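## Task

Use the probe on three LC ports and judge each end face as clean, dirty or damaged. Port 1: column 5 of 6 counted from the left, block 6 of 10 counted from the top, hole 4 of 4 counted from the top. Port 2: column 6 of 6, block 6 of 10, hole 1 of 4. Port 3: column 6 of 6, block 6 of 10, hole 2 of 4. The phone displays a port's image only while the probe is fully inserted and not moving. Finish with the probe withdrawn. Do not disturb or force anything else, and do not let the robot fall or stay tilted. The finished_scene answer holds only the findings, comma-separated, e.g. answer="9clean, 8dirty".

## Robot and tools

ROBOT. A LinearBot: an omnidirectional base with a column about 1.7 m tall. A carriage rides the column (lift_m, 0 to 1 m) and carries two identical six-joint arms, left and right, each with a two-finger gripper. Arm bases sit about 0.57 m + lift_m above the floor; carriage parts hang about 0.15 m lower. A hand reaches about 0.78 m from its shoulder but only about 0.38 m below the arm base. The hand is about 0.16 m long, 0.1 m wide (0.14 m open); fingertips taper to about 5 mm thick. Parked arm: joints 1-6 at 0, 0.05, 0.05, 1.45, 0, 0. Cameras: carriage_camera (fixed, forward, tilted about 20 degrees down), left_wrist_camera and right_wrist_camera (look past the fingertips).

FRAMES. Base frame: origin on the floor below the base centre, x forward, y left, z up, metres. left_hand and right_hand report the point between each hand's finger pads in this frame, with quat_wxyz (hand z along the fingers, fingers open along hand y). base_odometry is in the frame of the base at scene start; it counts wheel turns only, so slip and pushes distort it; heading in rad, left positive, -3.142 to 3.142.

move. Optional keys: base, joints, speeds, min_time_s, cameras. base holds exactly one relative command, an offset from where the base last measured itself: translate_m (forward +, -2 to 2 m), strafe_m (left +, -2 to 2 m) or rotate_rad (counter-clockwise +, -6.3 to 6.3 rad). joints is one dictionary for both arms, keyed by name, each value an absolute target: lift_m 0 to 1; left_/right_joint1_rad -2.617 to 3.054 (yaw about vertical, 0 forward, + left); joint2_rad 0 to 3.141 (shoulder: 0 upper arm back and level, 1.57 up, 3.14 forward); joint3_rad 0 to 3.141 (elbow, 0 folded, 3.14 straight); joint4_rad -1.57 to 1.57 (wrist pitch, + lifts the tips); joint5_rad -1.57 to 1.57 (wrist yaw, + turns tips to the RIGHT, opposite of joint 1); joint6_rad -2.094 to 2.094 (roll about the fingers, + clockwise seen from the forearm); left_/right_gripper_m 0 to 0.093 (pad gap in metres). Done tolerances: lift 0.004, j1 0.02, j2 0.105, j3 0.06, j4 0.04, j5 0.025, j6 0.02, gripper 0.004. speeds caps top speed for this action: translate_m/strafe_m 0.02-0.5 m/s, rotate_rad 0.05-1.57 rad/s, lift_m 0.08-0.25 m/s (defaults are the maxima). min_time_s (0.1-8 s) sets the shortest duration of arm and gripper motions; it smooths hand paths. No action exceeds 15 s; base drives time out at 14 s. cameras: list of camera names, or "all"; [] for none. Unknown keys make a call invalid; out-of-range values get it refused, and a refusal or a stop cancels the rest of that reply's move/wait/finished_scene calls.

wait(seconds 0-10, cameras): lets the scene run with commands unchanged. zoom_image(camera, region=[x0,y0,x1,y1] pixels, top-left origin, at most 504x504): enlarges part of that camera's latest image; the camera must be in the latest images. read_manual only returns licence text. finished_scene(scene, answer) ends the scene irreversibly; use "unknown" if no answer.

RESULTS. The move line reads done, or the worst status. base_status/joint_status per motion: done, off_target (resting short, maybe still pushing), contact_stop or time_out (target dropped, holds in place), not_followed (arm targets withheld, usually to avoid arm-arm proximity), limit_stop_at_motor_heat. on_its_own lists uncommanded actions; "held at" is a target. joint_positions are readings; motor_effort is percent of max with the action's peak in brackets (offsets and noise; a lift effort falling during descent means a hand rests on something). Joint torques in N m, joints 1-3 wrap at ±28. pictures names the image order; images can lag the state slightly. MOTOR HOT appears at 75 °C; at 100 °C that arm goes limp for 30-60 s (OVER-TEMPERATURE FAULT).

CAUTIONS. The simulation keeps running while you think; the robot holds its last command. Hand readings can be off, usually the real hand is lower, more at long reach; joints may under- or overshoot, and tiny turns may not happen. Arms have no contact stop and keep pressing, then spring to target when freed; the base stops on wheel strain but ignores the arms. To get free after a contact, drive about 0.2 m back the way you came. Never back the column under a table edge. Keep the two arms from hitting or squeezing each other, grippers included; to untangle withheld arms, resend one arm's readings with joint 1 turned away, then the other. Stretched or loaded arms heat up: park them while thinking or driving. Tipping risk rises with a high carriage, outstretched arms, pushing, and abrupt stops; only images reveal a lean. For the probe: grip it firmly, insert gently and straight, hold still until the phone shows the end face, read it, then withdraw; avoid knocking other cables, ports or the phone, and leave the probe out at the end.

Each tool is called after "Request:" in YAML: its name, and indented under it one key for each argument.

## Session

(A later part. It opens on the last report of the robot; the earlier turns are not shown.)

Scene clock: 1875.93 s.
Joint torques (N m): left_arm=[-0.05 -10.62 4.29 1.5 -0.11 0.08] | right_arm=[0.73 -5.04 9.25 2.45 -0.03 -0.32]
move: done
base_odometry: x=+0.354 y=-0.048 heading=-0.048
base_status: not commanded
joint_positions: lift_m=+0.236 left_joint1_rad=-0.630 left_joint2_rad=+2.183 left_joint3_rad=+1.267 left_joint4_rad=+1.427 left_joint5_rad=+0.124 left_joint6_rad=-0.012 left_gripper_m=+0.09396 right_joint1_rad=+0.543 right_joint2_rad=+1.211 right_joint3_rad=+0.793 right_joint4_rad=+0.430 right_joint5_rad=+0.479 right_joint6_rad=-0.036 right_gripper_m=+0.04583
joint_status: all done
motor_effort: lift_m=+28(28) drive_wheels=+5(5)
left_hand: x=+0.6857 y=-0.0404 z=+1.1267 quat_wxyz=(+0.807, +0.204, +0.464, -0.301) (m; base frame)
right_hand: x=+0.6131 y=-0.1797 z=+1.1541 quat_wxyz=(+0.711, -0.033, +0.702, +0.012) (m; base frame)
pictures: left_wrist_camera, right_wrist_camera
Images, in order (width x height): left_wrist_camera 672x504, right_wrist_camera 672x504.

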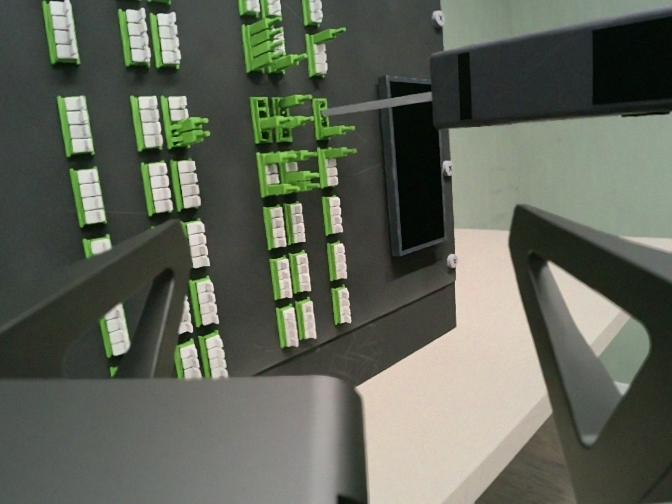

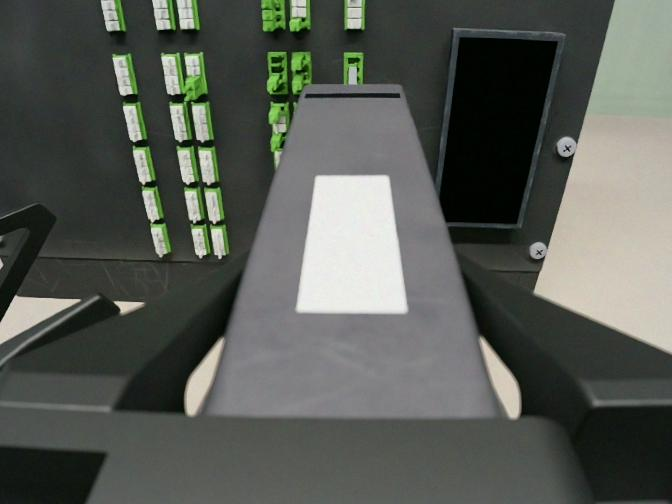

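Request:
move:
  base: {"translate_m":0.0006}
  speeds: {"translate_m":0.02}
  cameras: []

Request:
wait:
  seconds: 0.4
  cameras: ["left_wrist_camera","right_wrist_camera"]

Request:
zoom_image:
  camera: "right_wrist_camera"
  region: [342, 46, 366, 70]

Request:
zoom_image:
  camera: "left_wrist_camera"
  region: [300, 88, 340, 128]

Scene clock: 1885.87 s.
Joint torques (N m): left_arm=[0.14 -10.62 4.26 1.49 -0.1 0.07] | right_arm=[0.39 -5.01 9.17 2.47 -0.12 -0.32]
move: done
base_odometry: x=+0.354 y=-0.048 heading=-0.048
base_status: done
joint_positions: lift_m=+0.236 left_joint1_rad=-0.630 left_joint2_rad=+2.183 left_joint3_rad=+1.267 left_joint4_rad=+1.427 left_joint5_rad=+0.124 left_joint6_rad=-0.012 left_gripper_m=+0.09396 right_joint1_rad=+0.546 right_joint2_rad=+1.211 right_joint3_rad=+0.793 right_joint4_rad=+0.430 right_joint5_rad=+0.484 right_joint6_rad=-0.036 right_gripper_m=+0.04583
joint_status: not commanded
motor_effort: lift_m=+28(28) drive_wheels=+4(8)
left_hand: x=+0.6857 y=-0.0404 z=+1.1267 quat_wxyz=(+0.807, +0.204, +0.464, -0.301) (m; base frame)
right_hand: x=+0.6126 y=-0.1791 z=+1.1541 quat_wxyz=(+0.711, -0.033, +0.702, +0.011) (m; base frame)
pictures: none
No camera images: "cameras" was empty.

Scene clock: 1886.27 s.
Joint torques (N m): left_arm=[0.03 -10.54 4.23 1.48 -0.11 0.07] | right_arm=[0.32 -5.11 9.14 2.47 -0.1 -0.29]
base_odometry: x=+0.354 y=-0.048 heading=-0.048
base_status: done
joint_positions: lift_m=+0.236 left_joint1_rad=-0.630 left_joint2_rad=+2.183 left_joint3_rad=+1.267 left_joint4_rad=+1.427 left_joint5_rad=+0.124 left_joint6_rad=-0.012 left_gripper_m=+0.09396 right_joint1_rad=+0.546 right_joint2_rad=+1.211 right_joint3_rad=+0.793 right_joint4_rad=+0.430 right_joint5_rad=+0.484 right_joint6_rad=-0.036 right_gripper_m=+0.04583
joint_status: not commanded
motor_effort: lift_m=+28(28) drive_wheels=+4(8)
left_hand: x=+0.6857 y=-0.0404 z=+1.1267 quat_wxyz=(+0.807, +0.204, +0.464, -0.301) (m; base frame)
right_hand: x=+0.6126 y=-0.1791 z=+1.1541 quat_wxyz=(+0.711, -0.033, +0.702, +0.011) (m; base frame)
wait: 0.40 s; at rest by 0.27 s
pictures: left_wrist_camera, right_wrist_camera
Images, in order (width x height): left_wrist_camera 672x504, right_wrist_camera 672x504.

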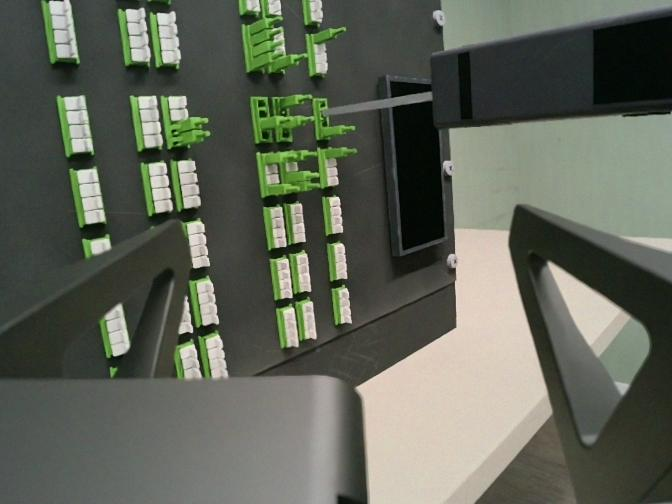

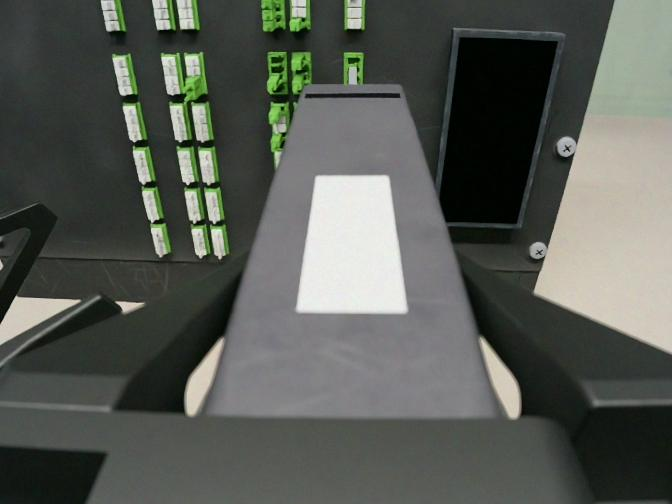

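Scaled by 21.000 from the camera's 672x504 image, which has a finer 960x720 frame.

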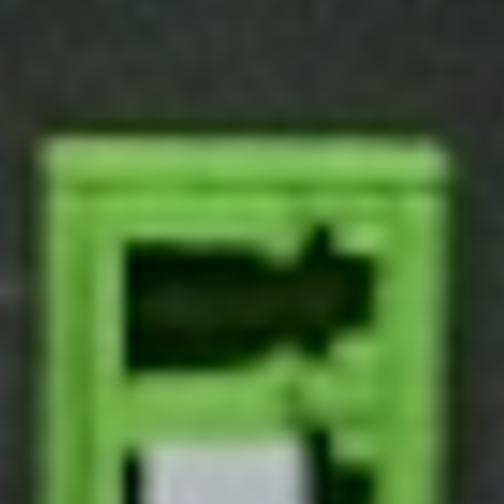

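Scaled by 12.600 from the camera's 672x504 image, which has a finer 960x720 frame.

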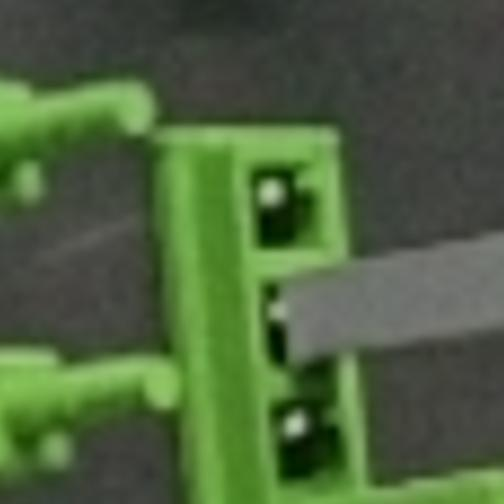

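Request:
move:
  base: {"translate_m":-0.006}
  speeds: {"translate_m":0.02}
  joints: {"right_joint1_rad":0.5455,"right_joint5_rad":0.483}
  min_time_s: 0.5
  cameras: []

Request:
move:
  base: {"translate_m":0.004}
  speeds: {"translate_m":0.02}
  cameras: []

Request:
wait:
  seconds: 0.4
  cameras: ["left_wrist_camera","right_wrist_camera"]

Request:
zoom_image:
  camera: "right_wrist_camera"
  region: [342, 46, 366, 70]

Request:
zoom_image:
  camera: "left_wrist_camera"
  region: [300, 88, 340, 128]

Scene clock: 1914.23 s.
Joint torques (N m): left_arm=[0.12 -10.52 4.19 1.52 -0.12 0.08] | right_arm=[0.2 -4.98 9.16 2.46 0.01 -0.31]
move: done
base_odometry: x=+0.348 y=-0.047 heading=-0.048
base_status: done
joint_positions: lift_m=+0.236 left_joint1_rad=-0.630 left_joint2_rad=+2.183 left_joint3_rad=+1.267 left_joint4_rad=+1.427 left_joint5_rad=+0.124 left_joint6_rad=-0.012 left_gripper_m=+0.09396 right_joint1_rad=+0.546 right_joint2_rad=+1.211 right_joint3_rad=+0.793 right_joint4_rad=+0.430 right_joint5_rad=+0.484 right_joint6_rad=-0.036 right_gripper_m=+0.04583
joint_status: all done
motor_effort: lift_m=+28(28) drive_wheels=+5(10)
left_hand: x=+0.6858 y=-0.0404 z=+1.1266 quat_wxyz=(+0.807, +0.204, +0.464, -0.301) (m; base frame)
right_hand: x=+0.6126 y=-0.1790 z=+1.1540 quat_wxyz=(+0.711, -0.033, +0.703, +0.011) (m; base frame)
pictures: none
No camera images: "cameras" was empty.

Scene clock: 1914.80 s.
Joint torques (N m): left_arm=[0.1 -10.7 4.26 1.51 -0.13 0.04] | right_arm=[0.08 -4.86 9.11 2.47 0.02 -0.31]
move: done
base_odometry: x=+0.352 y=-0.048 heading=-0.048
base_status: done
joint_positions: lift_m=+0.236 left_joint1_rad=-0.630 left_joint2_rad=+2.183 left_joint3_rad=+1.267 left_joint4_rad=+1.428 left_joint5_rad=+0.124 left_joint6_rad=-0.012 left_gripper_m=+0.09396 right_joint1_rad=+0.546 right_joint2_rad=+1.211 right_joint3_rad=+0.793 right_joint4_rad=+0.430 right_joint5_rad=+0.483 right_joint6_rad=-0.036 right_gripper_m=+0.04583
joint_status: not commanded
motor_effort: lift_m=+28(28) drive_wheels=+0(10)
left_hand: x=+0.6857 y=-0.0404 z=+1.1268 quat_wxyz=(+0.807, +0.204, +0.464, -0.301) (m; base frame)
right_hand: x=+0.6126 y=-0.1789 z=+1.1540 quat_wxyz=(+0.711, -0.033, +0.703, +0.011) (m; base frame)
pictures: none
No camera images: "cameras" was empty.

Scene clock: 1915.20 s.
Joint torques (N m): left_arm=[0.16 -10.5 4.21 1.51 -0.13 0.06] | right_arm=[0.16 -4.94 9.31 2.47 -0.03 -0.28]
base_odometry: x=+0.352 y=-0.048 heading=-0.048
base_status: done
joint_positions: lift_m=+0.236 left_joint1_rad=-0.630 left_joint2_rad=+2.183 left_joint3_rad=+1.267 left_joint4_rad=+1.428 left_joint5_rad=+0.124 left_joint6_rad=-0.012 left_gripper_m=+0.09396 right_joint1_rad=+0.546 right_joint2_rad=+1.211 right_joint3_rad=+0.793 right_joint4_rad=+0.430 right_joint5_rad=+0.483 right_joint6_rad=-0.036 right_gripper_m=+0.04583
joint_status: not commanded
motor_effort: lift_m=+28(28) drive_wheels=+0(10)
left_hand: x=+0.6857 y=-0.0404 z=+1.1268 quat_wxyz=(+0.807, +0.204, +0.464, -0.301) (m; base frame)
right_hand: x=+0.6126 y=-0.1789 z=+1.1540 quat_wxyz=(+0.711, -0.033, +0.703, +0.011) (m; base frame)
wait: 0.40 s; at rest by 0.27 s
pictures: left_wrist_camera, right_wrist_camera
Images, in order (width x height): left_wrist_camera 672x504, right_wrist_camera 672x504.

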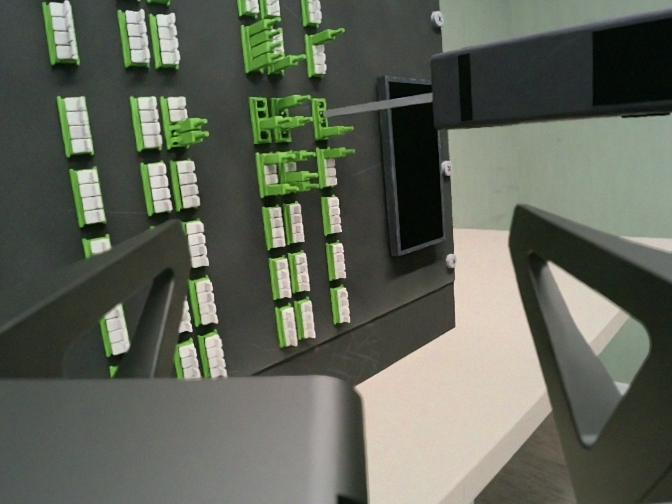

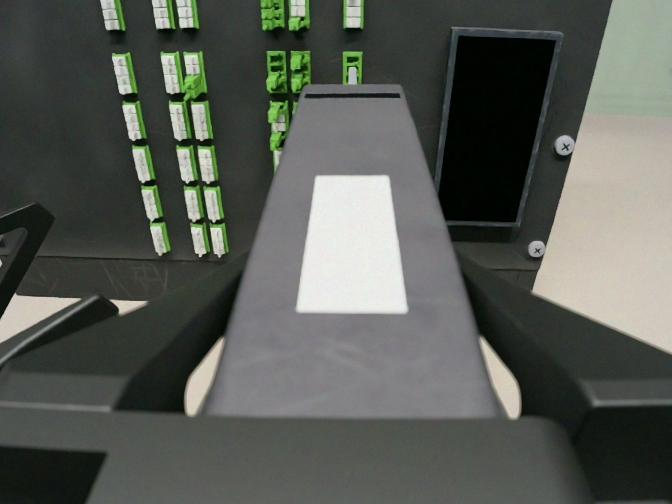

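Scaled by 21.000 from the camera's 672x504 image, which has a finer 960x720 frame.

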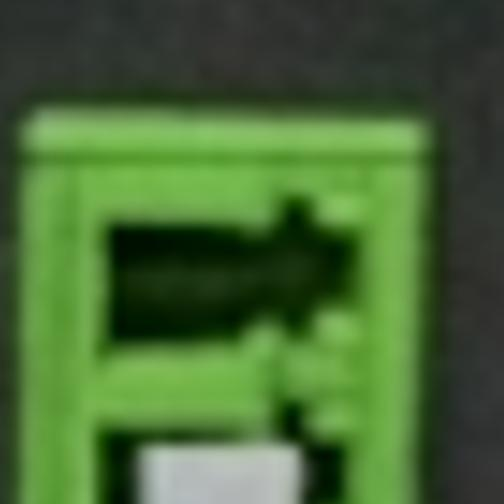

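Scaled by 12.600 from the camera's 672x504 image, which has a finer 960x720 frame.

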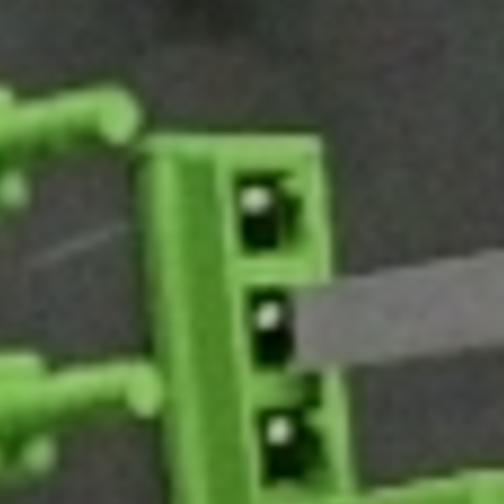

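Request:
move:
  joints: {"right_joint1_rad":0.530,"lift_m":0.2365}
  min_time_s: 1
  cameras: []

Request:
move:
  joints: {"right_joint1_rad":0.5550}
  min_time_s: 2
  cameras: []

Request:
move:
  joints: {"right_joint1_rad":0.547}
  min_time_s: 0.5
  cameras: ["left_wrist_camera","right_wrist_camera"]

Request:
zoom_image:
  camera: "right_wrist_camera"
  region: [342, 46, 366, 70]

Request:
zoom_image:
  camera: "left_wrist_camera"
  region: [300, 88, 340, 128]

Scene clock: 1930.80 s.
Joint torques (N m): left_arm=[-0.09 -10.55 4.25 1.51 -0.12 0.07] | right_arm=[-0.49 -4.93 9.24 2.45 0.01 -0.3]
move: done
base_odometry: x=+0.352 y=-0.048 heading=-0.048
base_status: not commanded
joint_positions: lift_m=+0.236 left_joint1_rad=-0.630 left_joint2_rad=+2.183 left_joint3_rad=+1.267 left_joint4_rad=+1.428 left_joint5_rad=+0.124 left_joint6_rad=-0.012 left_gripper_m=+0.09396 right_joint1_rad=+0.537 right_joint2_rad=+1.211 right_joint3_rad=+0.793 right_joint4_rad=+0.430 right_joint5_rad=+0.483 right_joint6_rad=-0.036 right_gripper_m=+0.04583
joint_status: all done
motor_effort: lift_m=+29(30) drive_wheels=+0(0)
left_hand: x=+0.6857 y=-0.0404 z=+1.1268 quat_wxyz=(+0.807, +0.204, +0.464, -0.301) (m; base frame)
right_hand: x=+0.6139 y=-0.1825 z=+1.1540 quat_wxyz=(+0.711, -0.030, +0.703, +0.008) (m; base frame)
pictures: none
No camera images: "cameras" was empty.

Scene clock: 1933.10 s.
Joint torques (N m): left_arm=[0.09 -10.56 4.19 1.48 -0.12 0.08] | right_arm=[0.75 -5.24 9.18 2.5 0.05 -0.28]
move: done
base_odometry: x=+0.352 y=-0.048 heading=-0.048
base_status: not commanded
joint_positions: lift_m=+0.236 left_joint1_rad=-0.630 left_joint2_rad=+2.183 left_joint3_rad=+1.267 left_joint4_rad=+1.428 left_joint5_rad=+0.124 left_joint6_rad=-0.012 left_gripper_m=+0.09396 right_joint1_rad=+0.547 right_joint2_rad=+1.211 right_joint3_rad=+0.793 right_joint4_rad=+0.430 right_joint5_rad=+0.483 right_joint6_rad=-0.036 right_gripper_m=+0.04583
joint_status: all done
motor_effort: lift_m=+29(29) drive_wheels=+0(0)
left_hand: x=+0.6857 y=-0.0404 z=+1.1268 quat_wxyz=(+0.807, +0.204, +0.464, -0.301) (m; base frame)
right_hand: x=+0.6125 y=-0.1785 z=+1.1540 quat_wxyz=(+0.711, -0.033, +0.703, +0.012) (m; base frame)
pictures: none
No camera images: "cameras" was empty.

Scene clock: 1933.90 s.
Joint torques (N m): left_arm=[0.2 -10.63 4.33 1.52 -0.1 0.09] | right_arm=[0.27 -5.03 9.36 2.45 -0.02 -0.27]
move: done
base_odometry: x=+0.352 y=-0.048 heading=-0.048
base_status: not commanded
joint_positions: lift_m=+0.236 left_joint1_rad=-0.630 left_joint2_rad=+2.183 left_joint3_rad=+1.267 left_joint4_rad=+1.428 left_joint5_rad=+0.124 left_joint6_rad=-0.012 left_gripper_m=+0.09396 right_joint1_rad=+0.547 right_joint2_rad=+1.211 right_joint3_rad=+0.793 right_joint4_rad=+0.430 right_joint5_rad=+0.483 right_joint6_rad=-0.036 right_gripper_m=+0.04583
joint_status: all done
motor_effort: lift_m=+29(29) drive_wheels=+0(0)
left_hand: x=+0.6857 y=-0.0404 z=+1.1268 quat_wxyz=(+0.807, +0.204, +0.464, -0.301) (m; base frame)
right_hand: x=+0.6125 y=-0.1785 z=+1.1540 quat_wxyz=(+0.711, -0.033, +0.703, +0.012) (m; base frame)
pictures: left_wrist_camera, right_wrist_camera
Images, in order (width x height): left_wrist_camera 672x504, right_wrist_camera 672x504.

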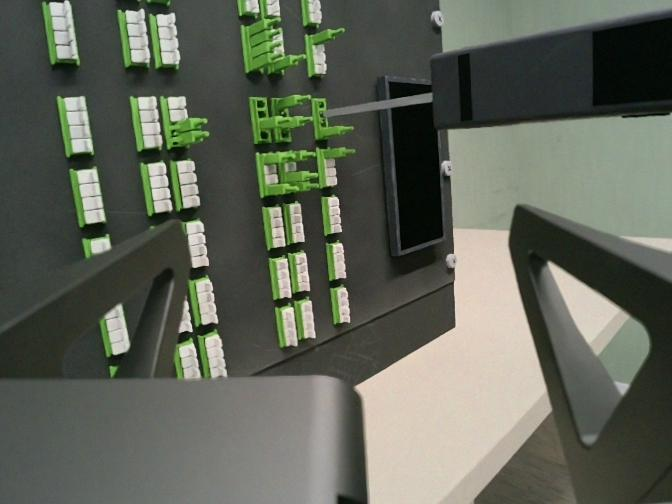

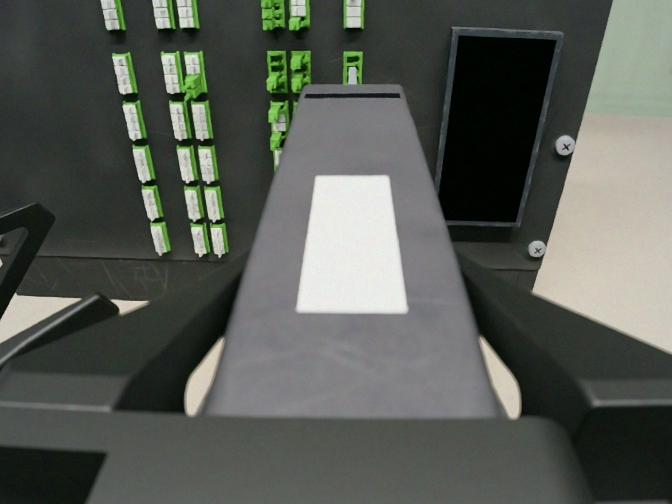

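Scaled by 21.000 from the camera's 672x504 image, which has a finer 960x720 frame.

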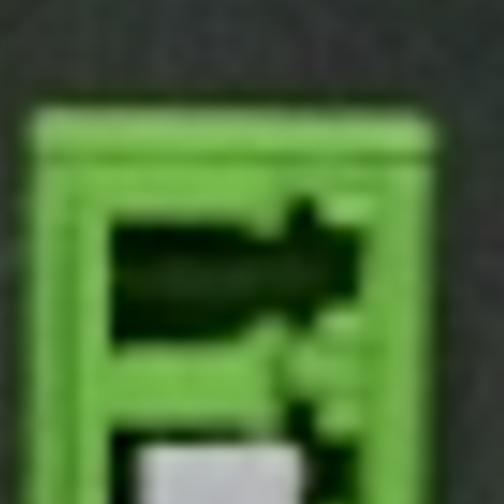

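Scaled by 12.600 from the camera's 672x504 image, which has a finer 960x720 frame.

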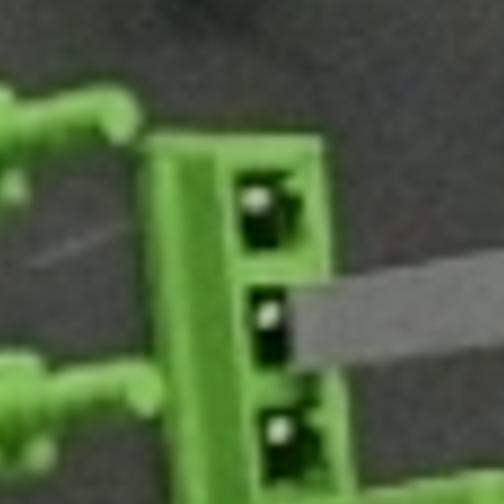

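Request:
move:
  joints: {"right_joint1_rad":0.5561}
  min_time_s: 2
  cameras: []

Request:
move:
  joints: {"right_joint1_rad":0.548}
  min_time_s: 0.5
  cameras: ["left_wrist_camera","right_wrist_camera"]

Request:
zoom_image:
  camera: "right_wrist_camera"
  region: [342, 46, 366, 70]

Request:
move:
  base: {"translate_m":0.0008}
  speeds: {"translate_m":0.02}
  cameras: []

Request:
wait:
  seconds: 0.4
  cameras: ["left_wrist_camera","right_wrist_camera"]

Request:
zoom_image:
  camera: "right_wrist_camera"
  region: [342, 46, 366, 70]

Request:
zoom_image:
  camera: "left_wrist_camera"
  region: [300, 88, 340, 128]

Scene clock: 1949.23 s.
Joint torques (N m): left_arm=[0.09 -10.58 4.11 1.5 -0.1 0.05] | right_arm=[0.87 -5.08 9.36 2.49 0 -0.33]
move: done
base_odometry: x=+0.352 y=-0.048 heading=-0.048
base_status: not commanded
joint_positions: lift_m=+0.236 left_joint1_rad=-0.630 left_joint2_rad=+2.183 left_joint3_rad=+1.267 left_joint4_rad=+1.428 left_joint5_rad=+0.124 left_joint6_rad=-0.012 left_gripper_m=+0.09396 right_joint1_rad=+0.547 right_joint2_rad=+1.211 right_joint3_rad=+0.793 right_joint4_rad=+0.430 right_joint5_rad=+0.483 right_joint6_rad=-0.036 right_gripper_m=+0.04583
joint_status: all done
motor_effort: lift_m=+29(29) drive_wheels=+0(0)
left_hand: x=+0.6857 y=-0.0404 z=+1.1268 quat_wxyz=(+0.807, +0.204, +0.464, -0.301) (m; base frame)
right_hand: x=+0.6125 y=-0.1785 z=+1.1540 quat_wxyz=(+0.711, -0.033, +0.703, +0.012) (m; base frame)
pictures: none
No camera images: "cameras" was empty.

Scene clock: 1950.03 s.
Joint torques (N m): left_arm=[0.01 -10.5 4.23 1.49 -0.15 0.11] | right_arm=[0.31 -5.12 9.2 2.5 -0.03 -0.31]
move: done
base_odometry: x=+0.352 y=-0.048 heading=-0.048
base_status: not commanded
joint_positions: lift_m=+0.236 left_joint1_rad=-0.630 left_joint2_rad=+2.183 left_joint3_rad=+1.267 left_joint4_rad=+1.428 left_joint5_rad=+0.124 left_joint6_rad=-0.012 left_gripper_m=+0.09396 right_joint1_rad=+0.547 right_joint2_rad=+1.211 right_joint3_rad=+0.793 right_joint4_rad=+0.430 right_joint5_rad=+0.483 right_joint6_rad=-0.036 right_gripper_m=+0.04583
joint_status: all done
motor_effort: lift_m=+29(29) drive_wheels=+0(0)
left_hand: x=+0.6857 y=-0.0404 z=+1.1268 quat_wxyz=(+0.807, +0.204, +0.464, -0.301) (m; base frame)
right_hand: x=+0.6125 y=-0.1785 z=+1.1540 quat_wxyz=(+0.711, -0.033, +0.703, +0.012) (m; base frame)
pictures: left_wrist_camera, right_wrist_camera
Images, in order (width x height): left_wrist_camera 672x504, right_wrist_camera 672x504.

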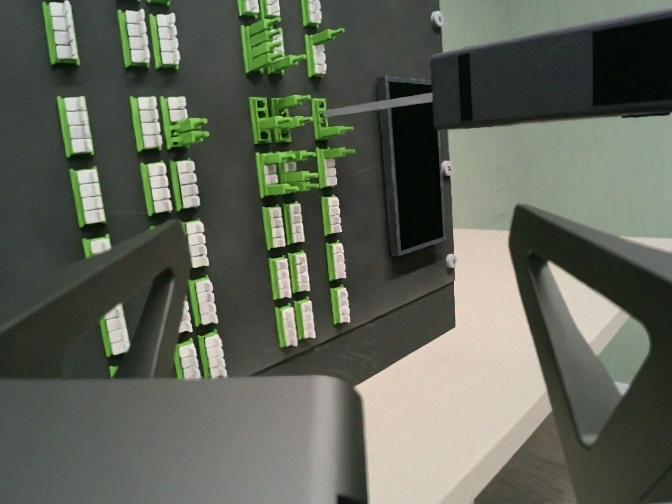

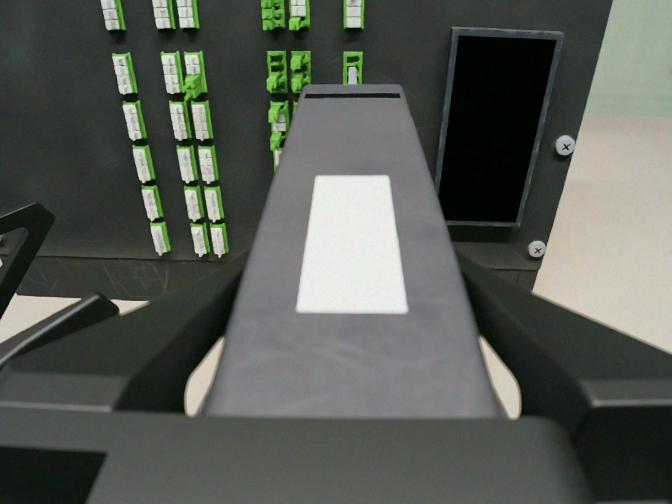

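Scaled by 21.000 from the camera's 672x504 image, which has a finer 960x720 frame.

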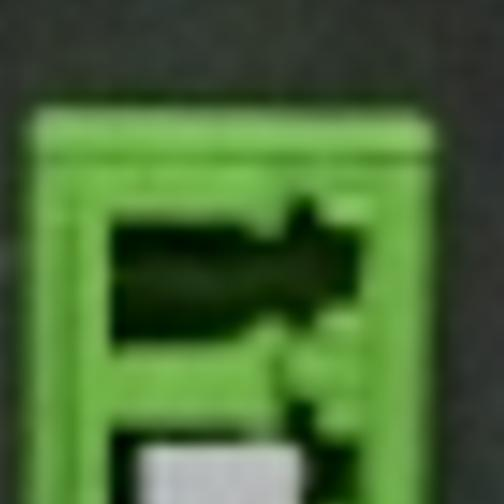

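Scene clock: 1950.57 s.
Joint torques (N m): left_arm=[0.01 -10.55 4.12 1.48 -0.13 0.1] | right_arm=[0.18 -5 9.32 2.46 0.02 -0.3]
move: done
base_odometry: x=+0.353 y=-0.048 heading=-0.048
base_status: done
joint_positions: lift_m=+0.236 left_joint1_rad=-0.630 left_joint2_rad=+2.183 left_joint3_rad=+1.267 left_joint4_rad=+1.427 left_joint5_rad=+0.124 left_joint6_rad=-0.012 left_gripper_m=+0.09396 right_joint1_rad=+0.547 right_joint2_rad=+1.211 right_joint3_rad=+0.793 right_joint4_rad=+0.430 right_joint5_rad=+0.484 right_joint6_rad=-0.036 right_gripper_m=+0.04583
joint_status: not commanded
motor_effort: lift_m=+29(29) drive_wheels=+2(9)
left_hand: x=+0.6857 y=-0.0404 z=+1.1268 quat_wxyz=(+0.807, +0.204, +0.464, -0.301) (m; base frame)
right_hand: x=+0.6125 y=-0.1786 z=+1.1541 quat_wxyz=(+0.711, -0.033, +0.703, +0.012) (m; base frame)
pictures: none
No camera images: "cameras" was empty.

Scene clock: 1950.97 s.
Joint torques (N m): left_arm=[0.2 -10.52 4.29 1.5 -0.13 0.07] | right_arm=[0.14 -5.19 9.37 2.48 0.04 -0.23]
base_odometry: x=+0.353 y=-0.048 heading=-0.048
base_status: done
joint_positions: lift_m=+0.236 left_joint1_rad=-0.630 left_joint2_rad=+2.183 left_joint3_rad=+1.267 left_joint4_rad=+1.427 left_joint5_rad=+0.124 left_joint6_rad=-0.012 left_gripper_m=+0.09396 right_joint1_rad=+0.547 right_joint2_rad=+1.211 right_joint3_rad=+0.793 right_joint4_rad=+0.430 right_joint5_rad=+0.484 right_joint6_rad=-0.036 right_gripper_m=+0.04583
joint_status: not commanded
motor_effort: lift_m=+29(29) drive_wheels=+0(9)
left_hand: x=+0.6857 y=-0.0404 z=+1.1268 quat_wxyz=(+0.807, +0.204, +0.464, -0.301) (m; base frame)
right_hand: x=+0.6125 y=-0.1786 z=+1.1541 quat_wxyz=(+0.711, -0.033, +0.703, +0.012) (m; base frame)
wait: 0.40 s; at rest by 0.27 s
pictures: left_wrist_camera, right_wrist_camera
Images, in order (width x height): left_wrist_camera 672x504, right_wrist_camera 672x504.

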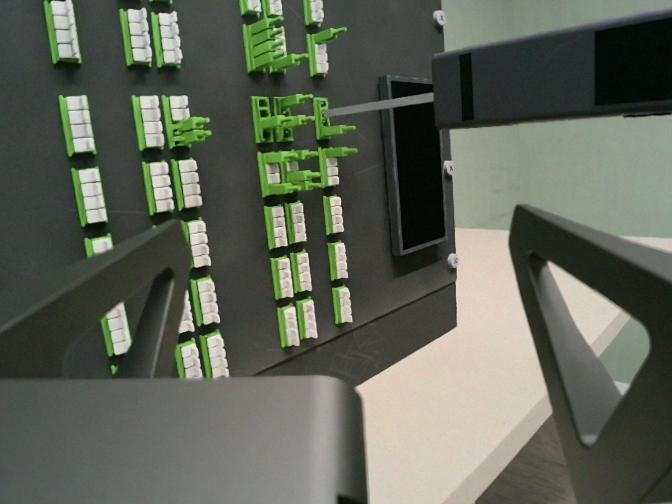

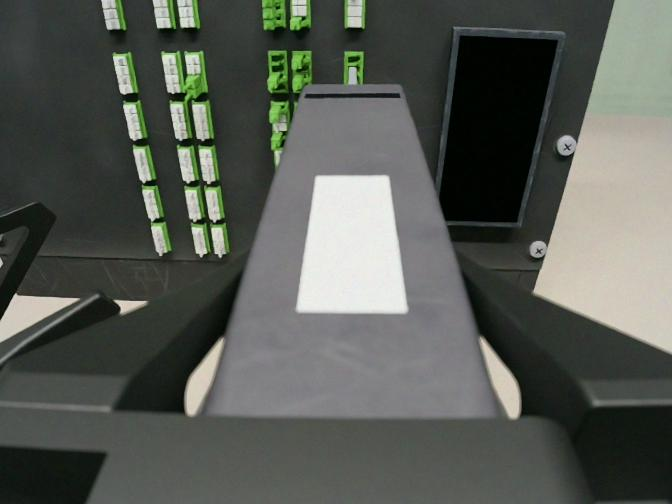

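Scaled by 21.000 from the camera's 672x504 image, which has a finer 960x720 frame.

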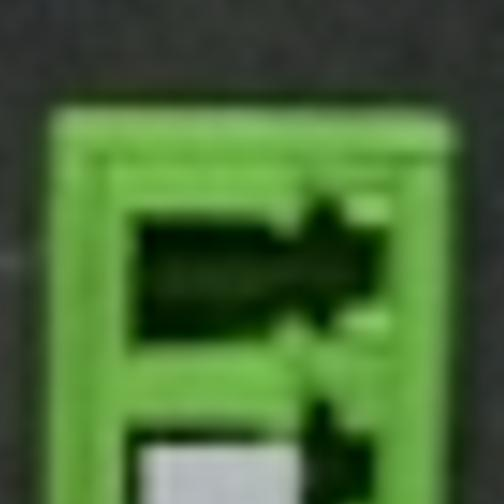

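Scaled by 12.600 from the camera's 672x504 image, which has a finer 960x720 frame.

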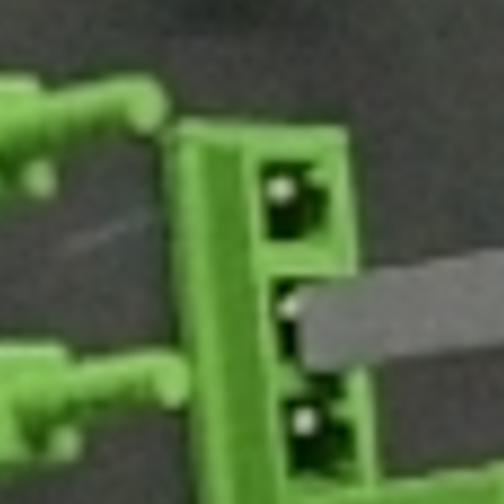

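Request:
move:
  joints: {"lift_m":0.2370}
  cameras: ["left_wrist_camera","right_wrist_camera"]

Request:
zoom_image:
  camera: "right_wrist_camera"
  region: [342, 46, 366, 70]

Request:
zoom_image:
  camera: "left_wrist_camera"
  region: [300, 88, 340, 128]

Scene clock: 1960.20 s.
Joint torques (N m): left_arm=[-0.01 -10.69 4.25 1.57 -0.14 0.09] | right_arm=[0.31 -4.96 9.31 2.48 0 -0.29]
move: done
base_odometry: x=+0.353 y=-0.048 heading=-0.048
base_status: not commanded
joint_positions: lift_m=+0.237 left_joint1_rad=-0.630 left_joint2_rad=+2.183 left_joint3_rad=+1.267 left_joint4_rad=+1.427 left_joint5_rad=+0.124 left_joint6_rad=-0.012 left_gripper_m=+0.09396 right_joint1_rad=+0.547 right_joint2_rad=+1.211 right_joint3_rad=+0.793 right_joint4_rad=+0.429 right_joint5_rad=+0.484 right_joint6_rad=-0.036 right_gripper_m=+0.04583
joint_status: all done
motor_effort: lift_m=+29(31) drive_wheels=+0(2)
left_hand: x=+0.6857 y=-0.0404 z=+1.1273 quat_wxyz=(+0.807, +0.204, +0.464, -0.301) (m; base frame)
right_hand: x=+0.6125 y=-0.1786 z=+1.1545 quat_wxyz=(+0.711, -0.033, +0.703, +0.012) (m; base frame)
pictures: left_wrist_camera, right_wrist_camera
Images, in order (width x height): left_wrist_camera 672x504, right_wrist_camera 672x504.

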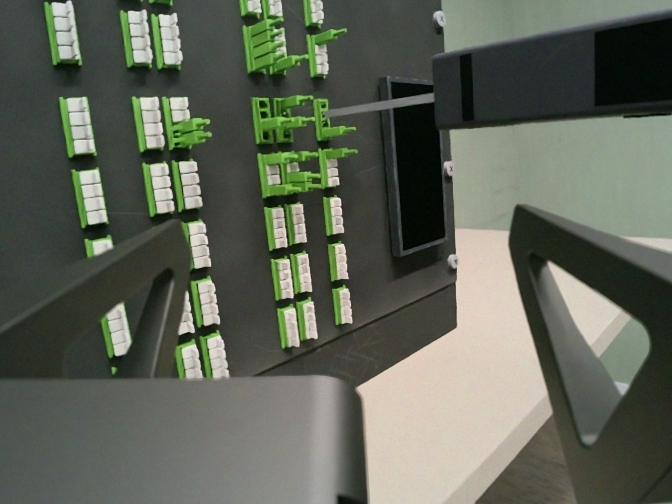

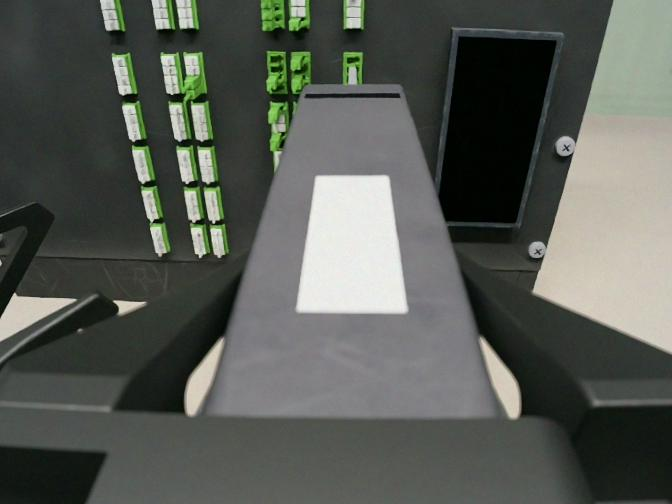

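Scaled by 21.000 from the camera's 672x504 image, which has a finer 960x720 frame.

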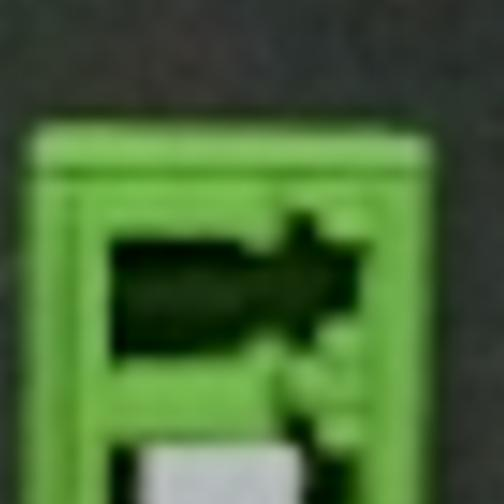

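Scaled by 12.600 from the camera's 672x504 image, which has a finer 960x720 frame.

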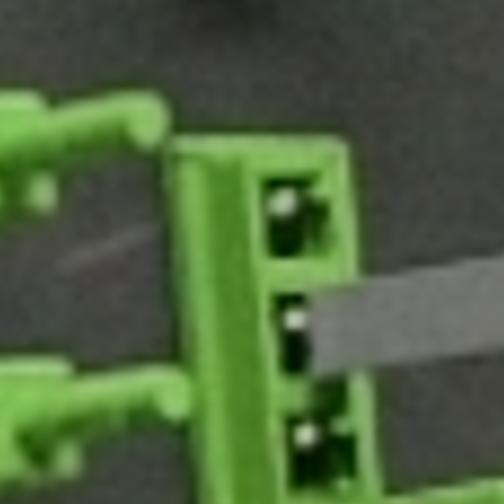

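Request:
move:
  joints: {"right_joint1_rad":0.53}
  min_time_s: 1
  cameras: []

Request:
move:
  joints: {"right_joint1_rad":0.5565}
  min_time_s: 2
  cameras: []

Request:
move:
  joints: {"right_joint1_rad":0.5485}
  min_time_s: 0.5
  cameras: ["right_wrist_camera","left_wrist_camera"]

Request:
zoom_image:
  camera: "right_wrist_camera"
  region: [342, 46, 366, 70]

Request:
zoom_image:
  camera: "left_wrist_camera"
  region: [300, 88, 340, 128]

Scene clock: 2001.90 s.
Joint torques (N m): left_arm=[0.1 -10.52 4.15 1.47 -0.13 0.08] | right_arm=[-0.55 -5.09 9.24 2.49 0.01 -0.31]
move: done
base_odometry: x=+0.353 y=-0.048 heading=-0.048
base_status: not commanded
joint_positions: lift_m=+0.237 left_joint1_rad=-0.630 left_joint2_rad=+2.183 left_joint3_rad=+1.267 left_joint4_rad=+1.427 left_joint5_rad=+0.124 left_joint6_rad=-0.012 left_gripper_m=+0.09396 right_joint1_rad=+0.539 right_joint2_rad=+1.211 right_joint3_rad=+0.793 right_joint4_rad=+0.429 right_joint5_rad=+0.484 right_joint6_rad=-0.036 right_gripper_m=+0.04583
joint_status: all done
motor_effort: lift_m=+29(29) drive_wheels=+2(2)
left_hand: x=+0.6857 y=-0.0404 z=+1.1273 quat_wxyz=(+0.807, +0.204, +0.464, -0.301) (m; base frame)
right_hand: x=+0.6136 y=-0.1816 z=+1.1545 quat_wxyz=(+0.711, -0.030, +0.703, +0.009) (m; base frame)
pictures: none
No camera images: "cameras" was empty.

Scene clock: 2004.20 s.
Joint torques (N m): left_arm=[0.08 -10.61 4.3 1.5 -0.12 0.1] | right_arm=[0.84 -5.05 9.21 2.47 0.03 -0.28]
move: done
base_odometry: x=+0.353 y=-0.048 heading=-0.048
base_status: not commanded
joint_positions: lift_m=+0.237 left_joint1_rad=-0.630 left_joint2_rad=+2.183 left_joint3_rad=+1.267 left_joint4_rad=+1.427 left_joint5_rad=+0.124 left_joint6_rad=-0.012 left_gripper_m=+0.09396 right_joint1_rad=+0.549 right_joint2_rad=+1.211 right_joint3_rad=+0.793 right_joint4_rad=+0.429 right_joint5_rad=+0.484 right_joint6_rad=-0.036 right_gripper_m=+0.04583
joint_status: all done
motor_effort: lift_m=+29(29) drive_wheels=+2(2)
left_hand: x=+0.6857 y=-0.0404 z=+1.1273 quat_wxyz=(+0.807, +0.204, +0.464, -0.301) (m; base frame)
right_hand: x=+0.6123 y=-0.1781 z=+1.1545 quat_wxyz=(+0.711, -0.034, +0.703, +0.012) (m; base frame)
pictures: none
No camera images: "cameras" was empty.

Scene clock: 2005.00 s.
Joint torques (N m): left_arm=[0.06 -10.61 4.31 1.52 -0.11 0.08] | right_arm=[0.17 -5.15 9.32 2.46 0.02 -0.34]
move: done
base_odometry: x=+0.353 y=-0.048 heading=-0.048
base_status: not commanded
joint_positions: lift_m=+0.237 left_joint1_rad=-0.630 left_joint2_rad=+2.183 left_joint3_rad=+1.267 left_joint4_rad=+1.427 left_joint5_rad=+0.124 left_joint6_rad=-0.012 left_gripper_m=+0.09396 right_joint1_rad=+0.549 right_joint2_rad=+1.211 right_joint3_rad=+0.793 right_joint4_rad=+0.429 right_joint5_rad=+0.484 right_joint6_rad=-0.036 right_gripper_m=+0.04583
joint_status: all done
motor_effort: lift_m=+29(29) drive_wheels=+2(2)
left_hand: x=+0.6857 y=-0.0404 z=+1.1273 quat_wxyz=(+0.807, +0.204, +0.464, -0.301) (m; base frame)
right_hand: x=+0.6123 y=-0.1781 z=+1.1545 quat_wxyz=(+0.711, -0.034, +0.703, +0.012) (m; base frame)
pictures: left_wrist_camera, right_wrist_camera
Images, in order (width x height): left_wrist_camera 672x504, right_wrist_camera 672x504.

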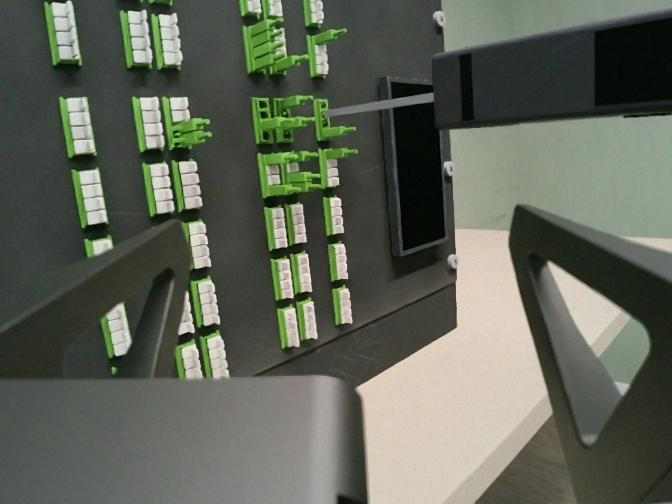

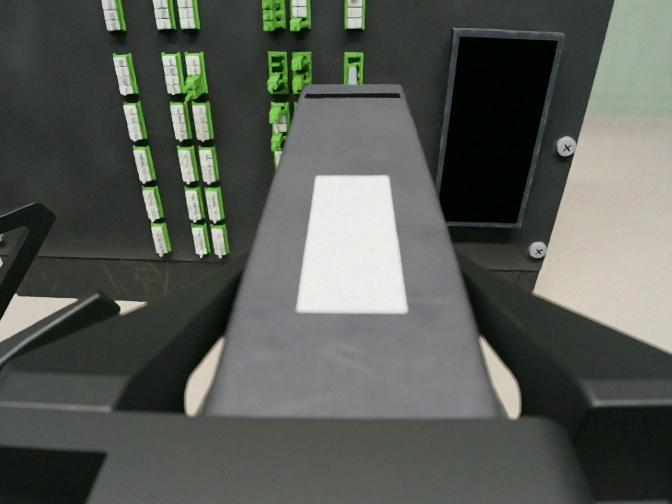

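Scaled by 21.000 from the camera's 672x504 image, which has a finer 960x720 frame.

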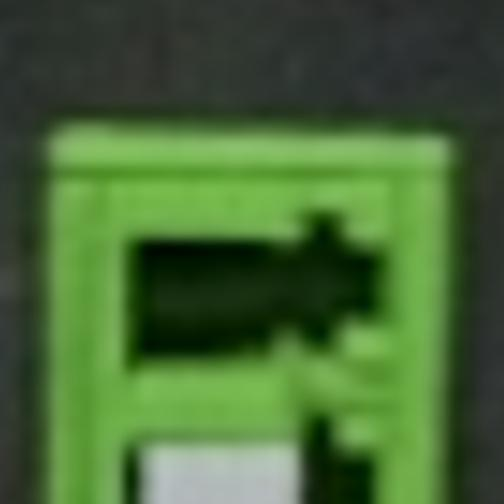

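Scaled by 12.600 from the camera's 672x504 image, which has a finer 960x720 frame.

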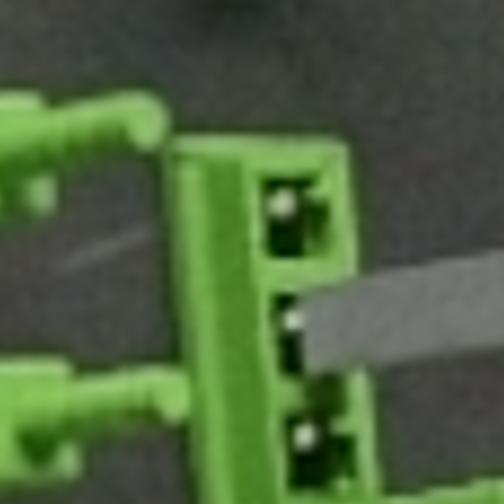

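Request:
move:
  base: {"translate_m": 0.0006}
  speeds: {"translate_m":0.02}
  cameras: []

Request:
wait:
  seconds: 0.5

Request:
zoom_image:
  camera: "right_wrist_camera"
  region: [342, 46, 366, 70]

Request:
zoom_image:
  camera: "left_wrist_camera"
  region: [300, 88, 340, 128]

Scene clock: 2027.13 s.
Joint torques (N m): left_arm=[-0.14 -10.47 4.23 1.48 -0.14 0.05] | right_arm=[0.12 -5.04 9.21 2.48 0.03 -0.31]
move: done
base_odometry: x=+0.354 y=-0.048 heading=-0.048
base_status: done
joint_positions: lift_m=+0.237 left_joint1_rad=-0.630 left_joint2_rad=+2.183 left_joint3_rad=+1.267 left_joint4_rad=+1.427 left_joint5_rad=+0.124 left_joint6_rad=-0.012 left_gripper_m=+0.09396 right_joint1_rad=+0.549 right_joint2_rad=+1.211 right_joint3_rad=+0.793 right_joint4_rad=+0.430 right_joint5_rad=+0.484 right_joint6_rad=-0.036 right_gripper_m=+0.04583
joint_status: not commanded
motor_effort: lift_m=+29(29) drive_wheels=+3(7)
left_hand: x=+0.6857 y=-0.0404 z=+1.1273 quat_wxyz=(+0.807, +0.204, +0.464, -0.301) (m; base frame)
right_hand: x=+0.6123 y=-0.1781 z=+1.1546 quat_wxyz=(+0.711, -0.034, +0.702, +0.012) (m; base frame)
pictures: none
No camera images: "cameras" was empty.

Scene clock: 2027.63 s.
Joint torques (N m): left_arm=[0.06 -10.62 4.08 1.5 -0.14 0.06] | right_arm=[0.34 -4.92 9.24 2.48 0.02 -0.3]
base_odometry: x=+0.354 y=-0.048 heading=-0.048
base_status: done
joint_positions: lift_m=+0.237 left_joint1_rad=-0.630 left_joint2_rad=+2.183 left_joint3_rad=+1.267 left_joint4_rad=+1.427 left_joint5_rad=+0.124 left_joint6_rad=-0.012 left_gripper_m=+0.09396 right_joint1_rad=+0.549 right_joint2_rad=+1.211 right_joint3_rad=+0.793 right_joint4_rad=+0.430 right_joint5_rad=+0.484 right_joint6_rad=-0.036 right_gripper_m=+0.04583
joint_status: not commanded
motor_effort: lift_m=+29(29) drive_wheels=+0(7)
left_hand: x=+0.6857 y=-0.0404 z=+1.1273 quat_wxyz=(+0.807, +0.204, +0.464, -0.301) (m; base frame)
right_hand: x=+0.6123 y=-0.1781 z=+1.1546 quat_wxyz=(+0.711, -0.034, +0.702, +0.012) (m; base frame)
wait: 0.50 s; at rest by 0.27 s
pictures: carriage_camera, left_wrist_camera, right_wrist_camera
Images, in order (width x height): carriage_camera 672x504, left_wrist_camera 672x504, right_wrist_camera 672x504.

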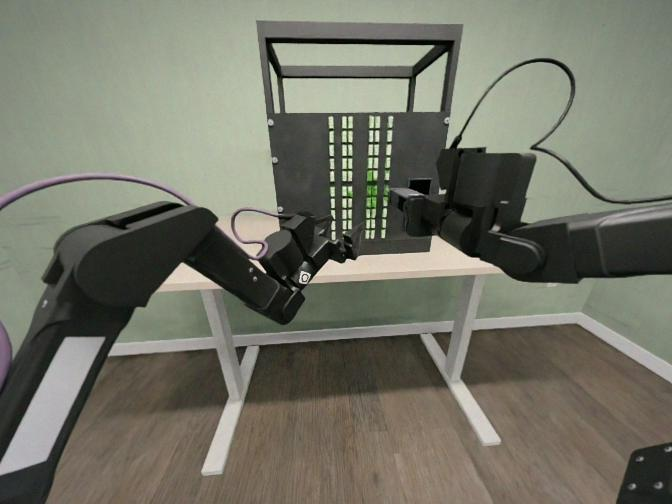

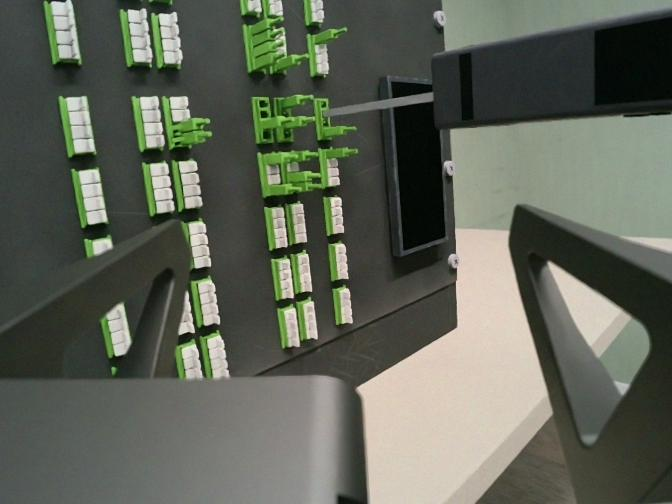

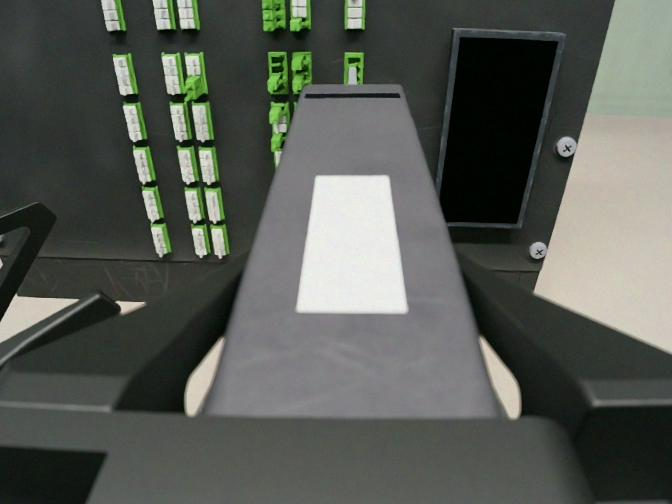

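Scaled by 21.000 from the camera's 672x504 image, which has a finer 960x720 frame.

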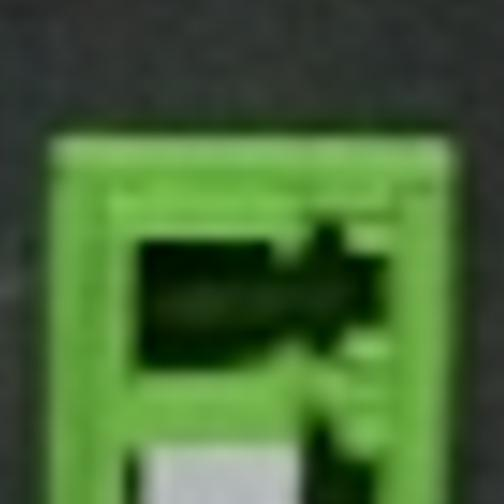

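Scaled by 12.600 from the camera's 672x504 image, which has a finer 960x720 frame.

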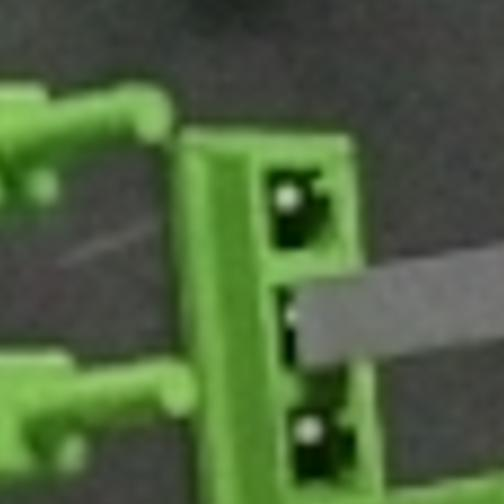

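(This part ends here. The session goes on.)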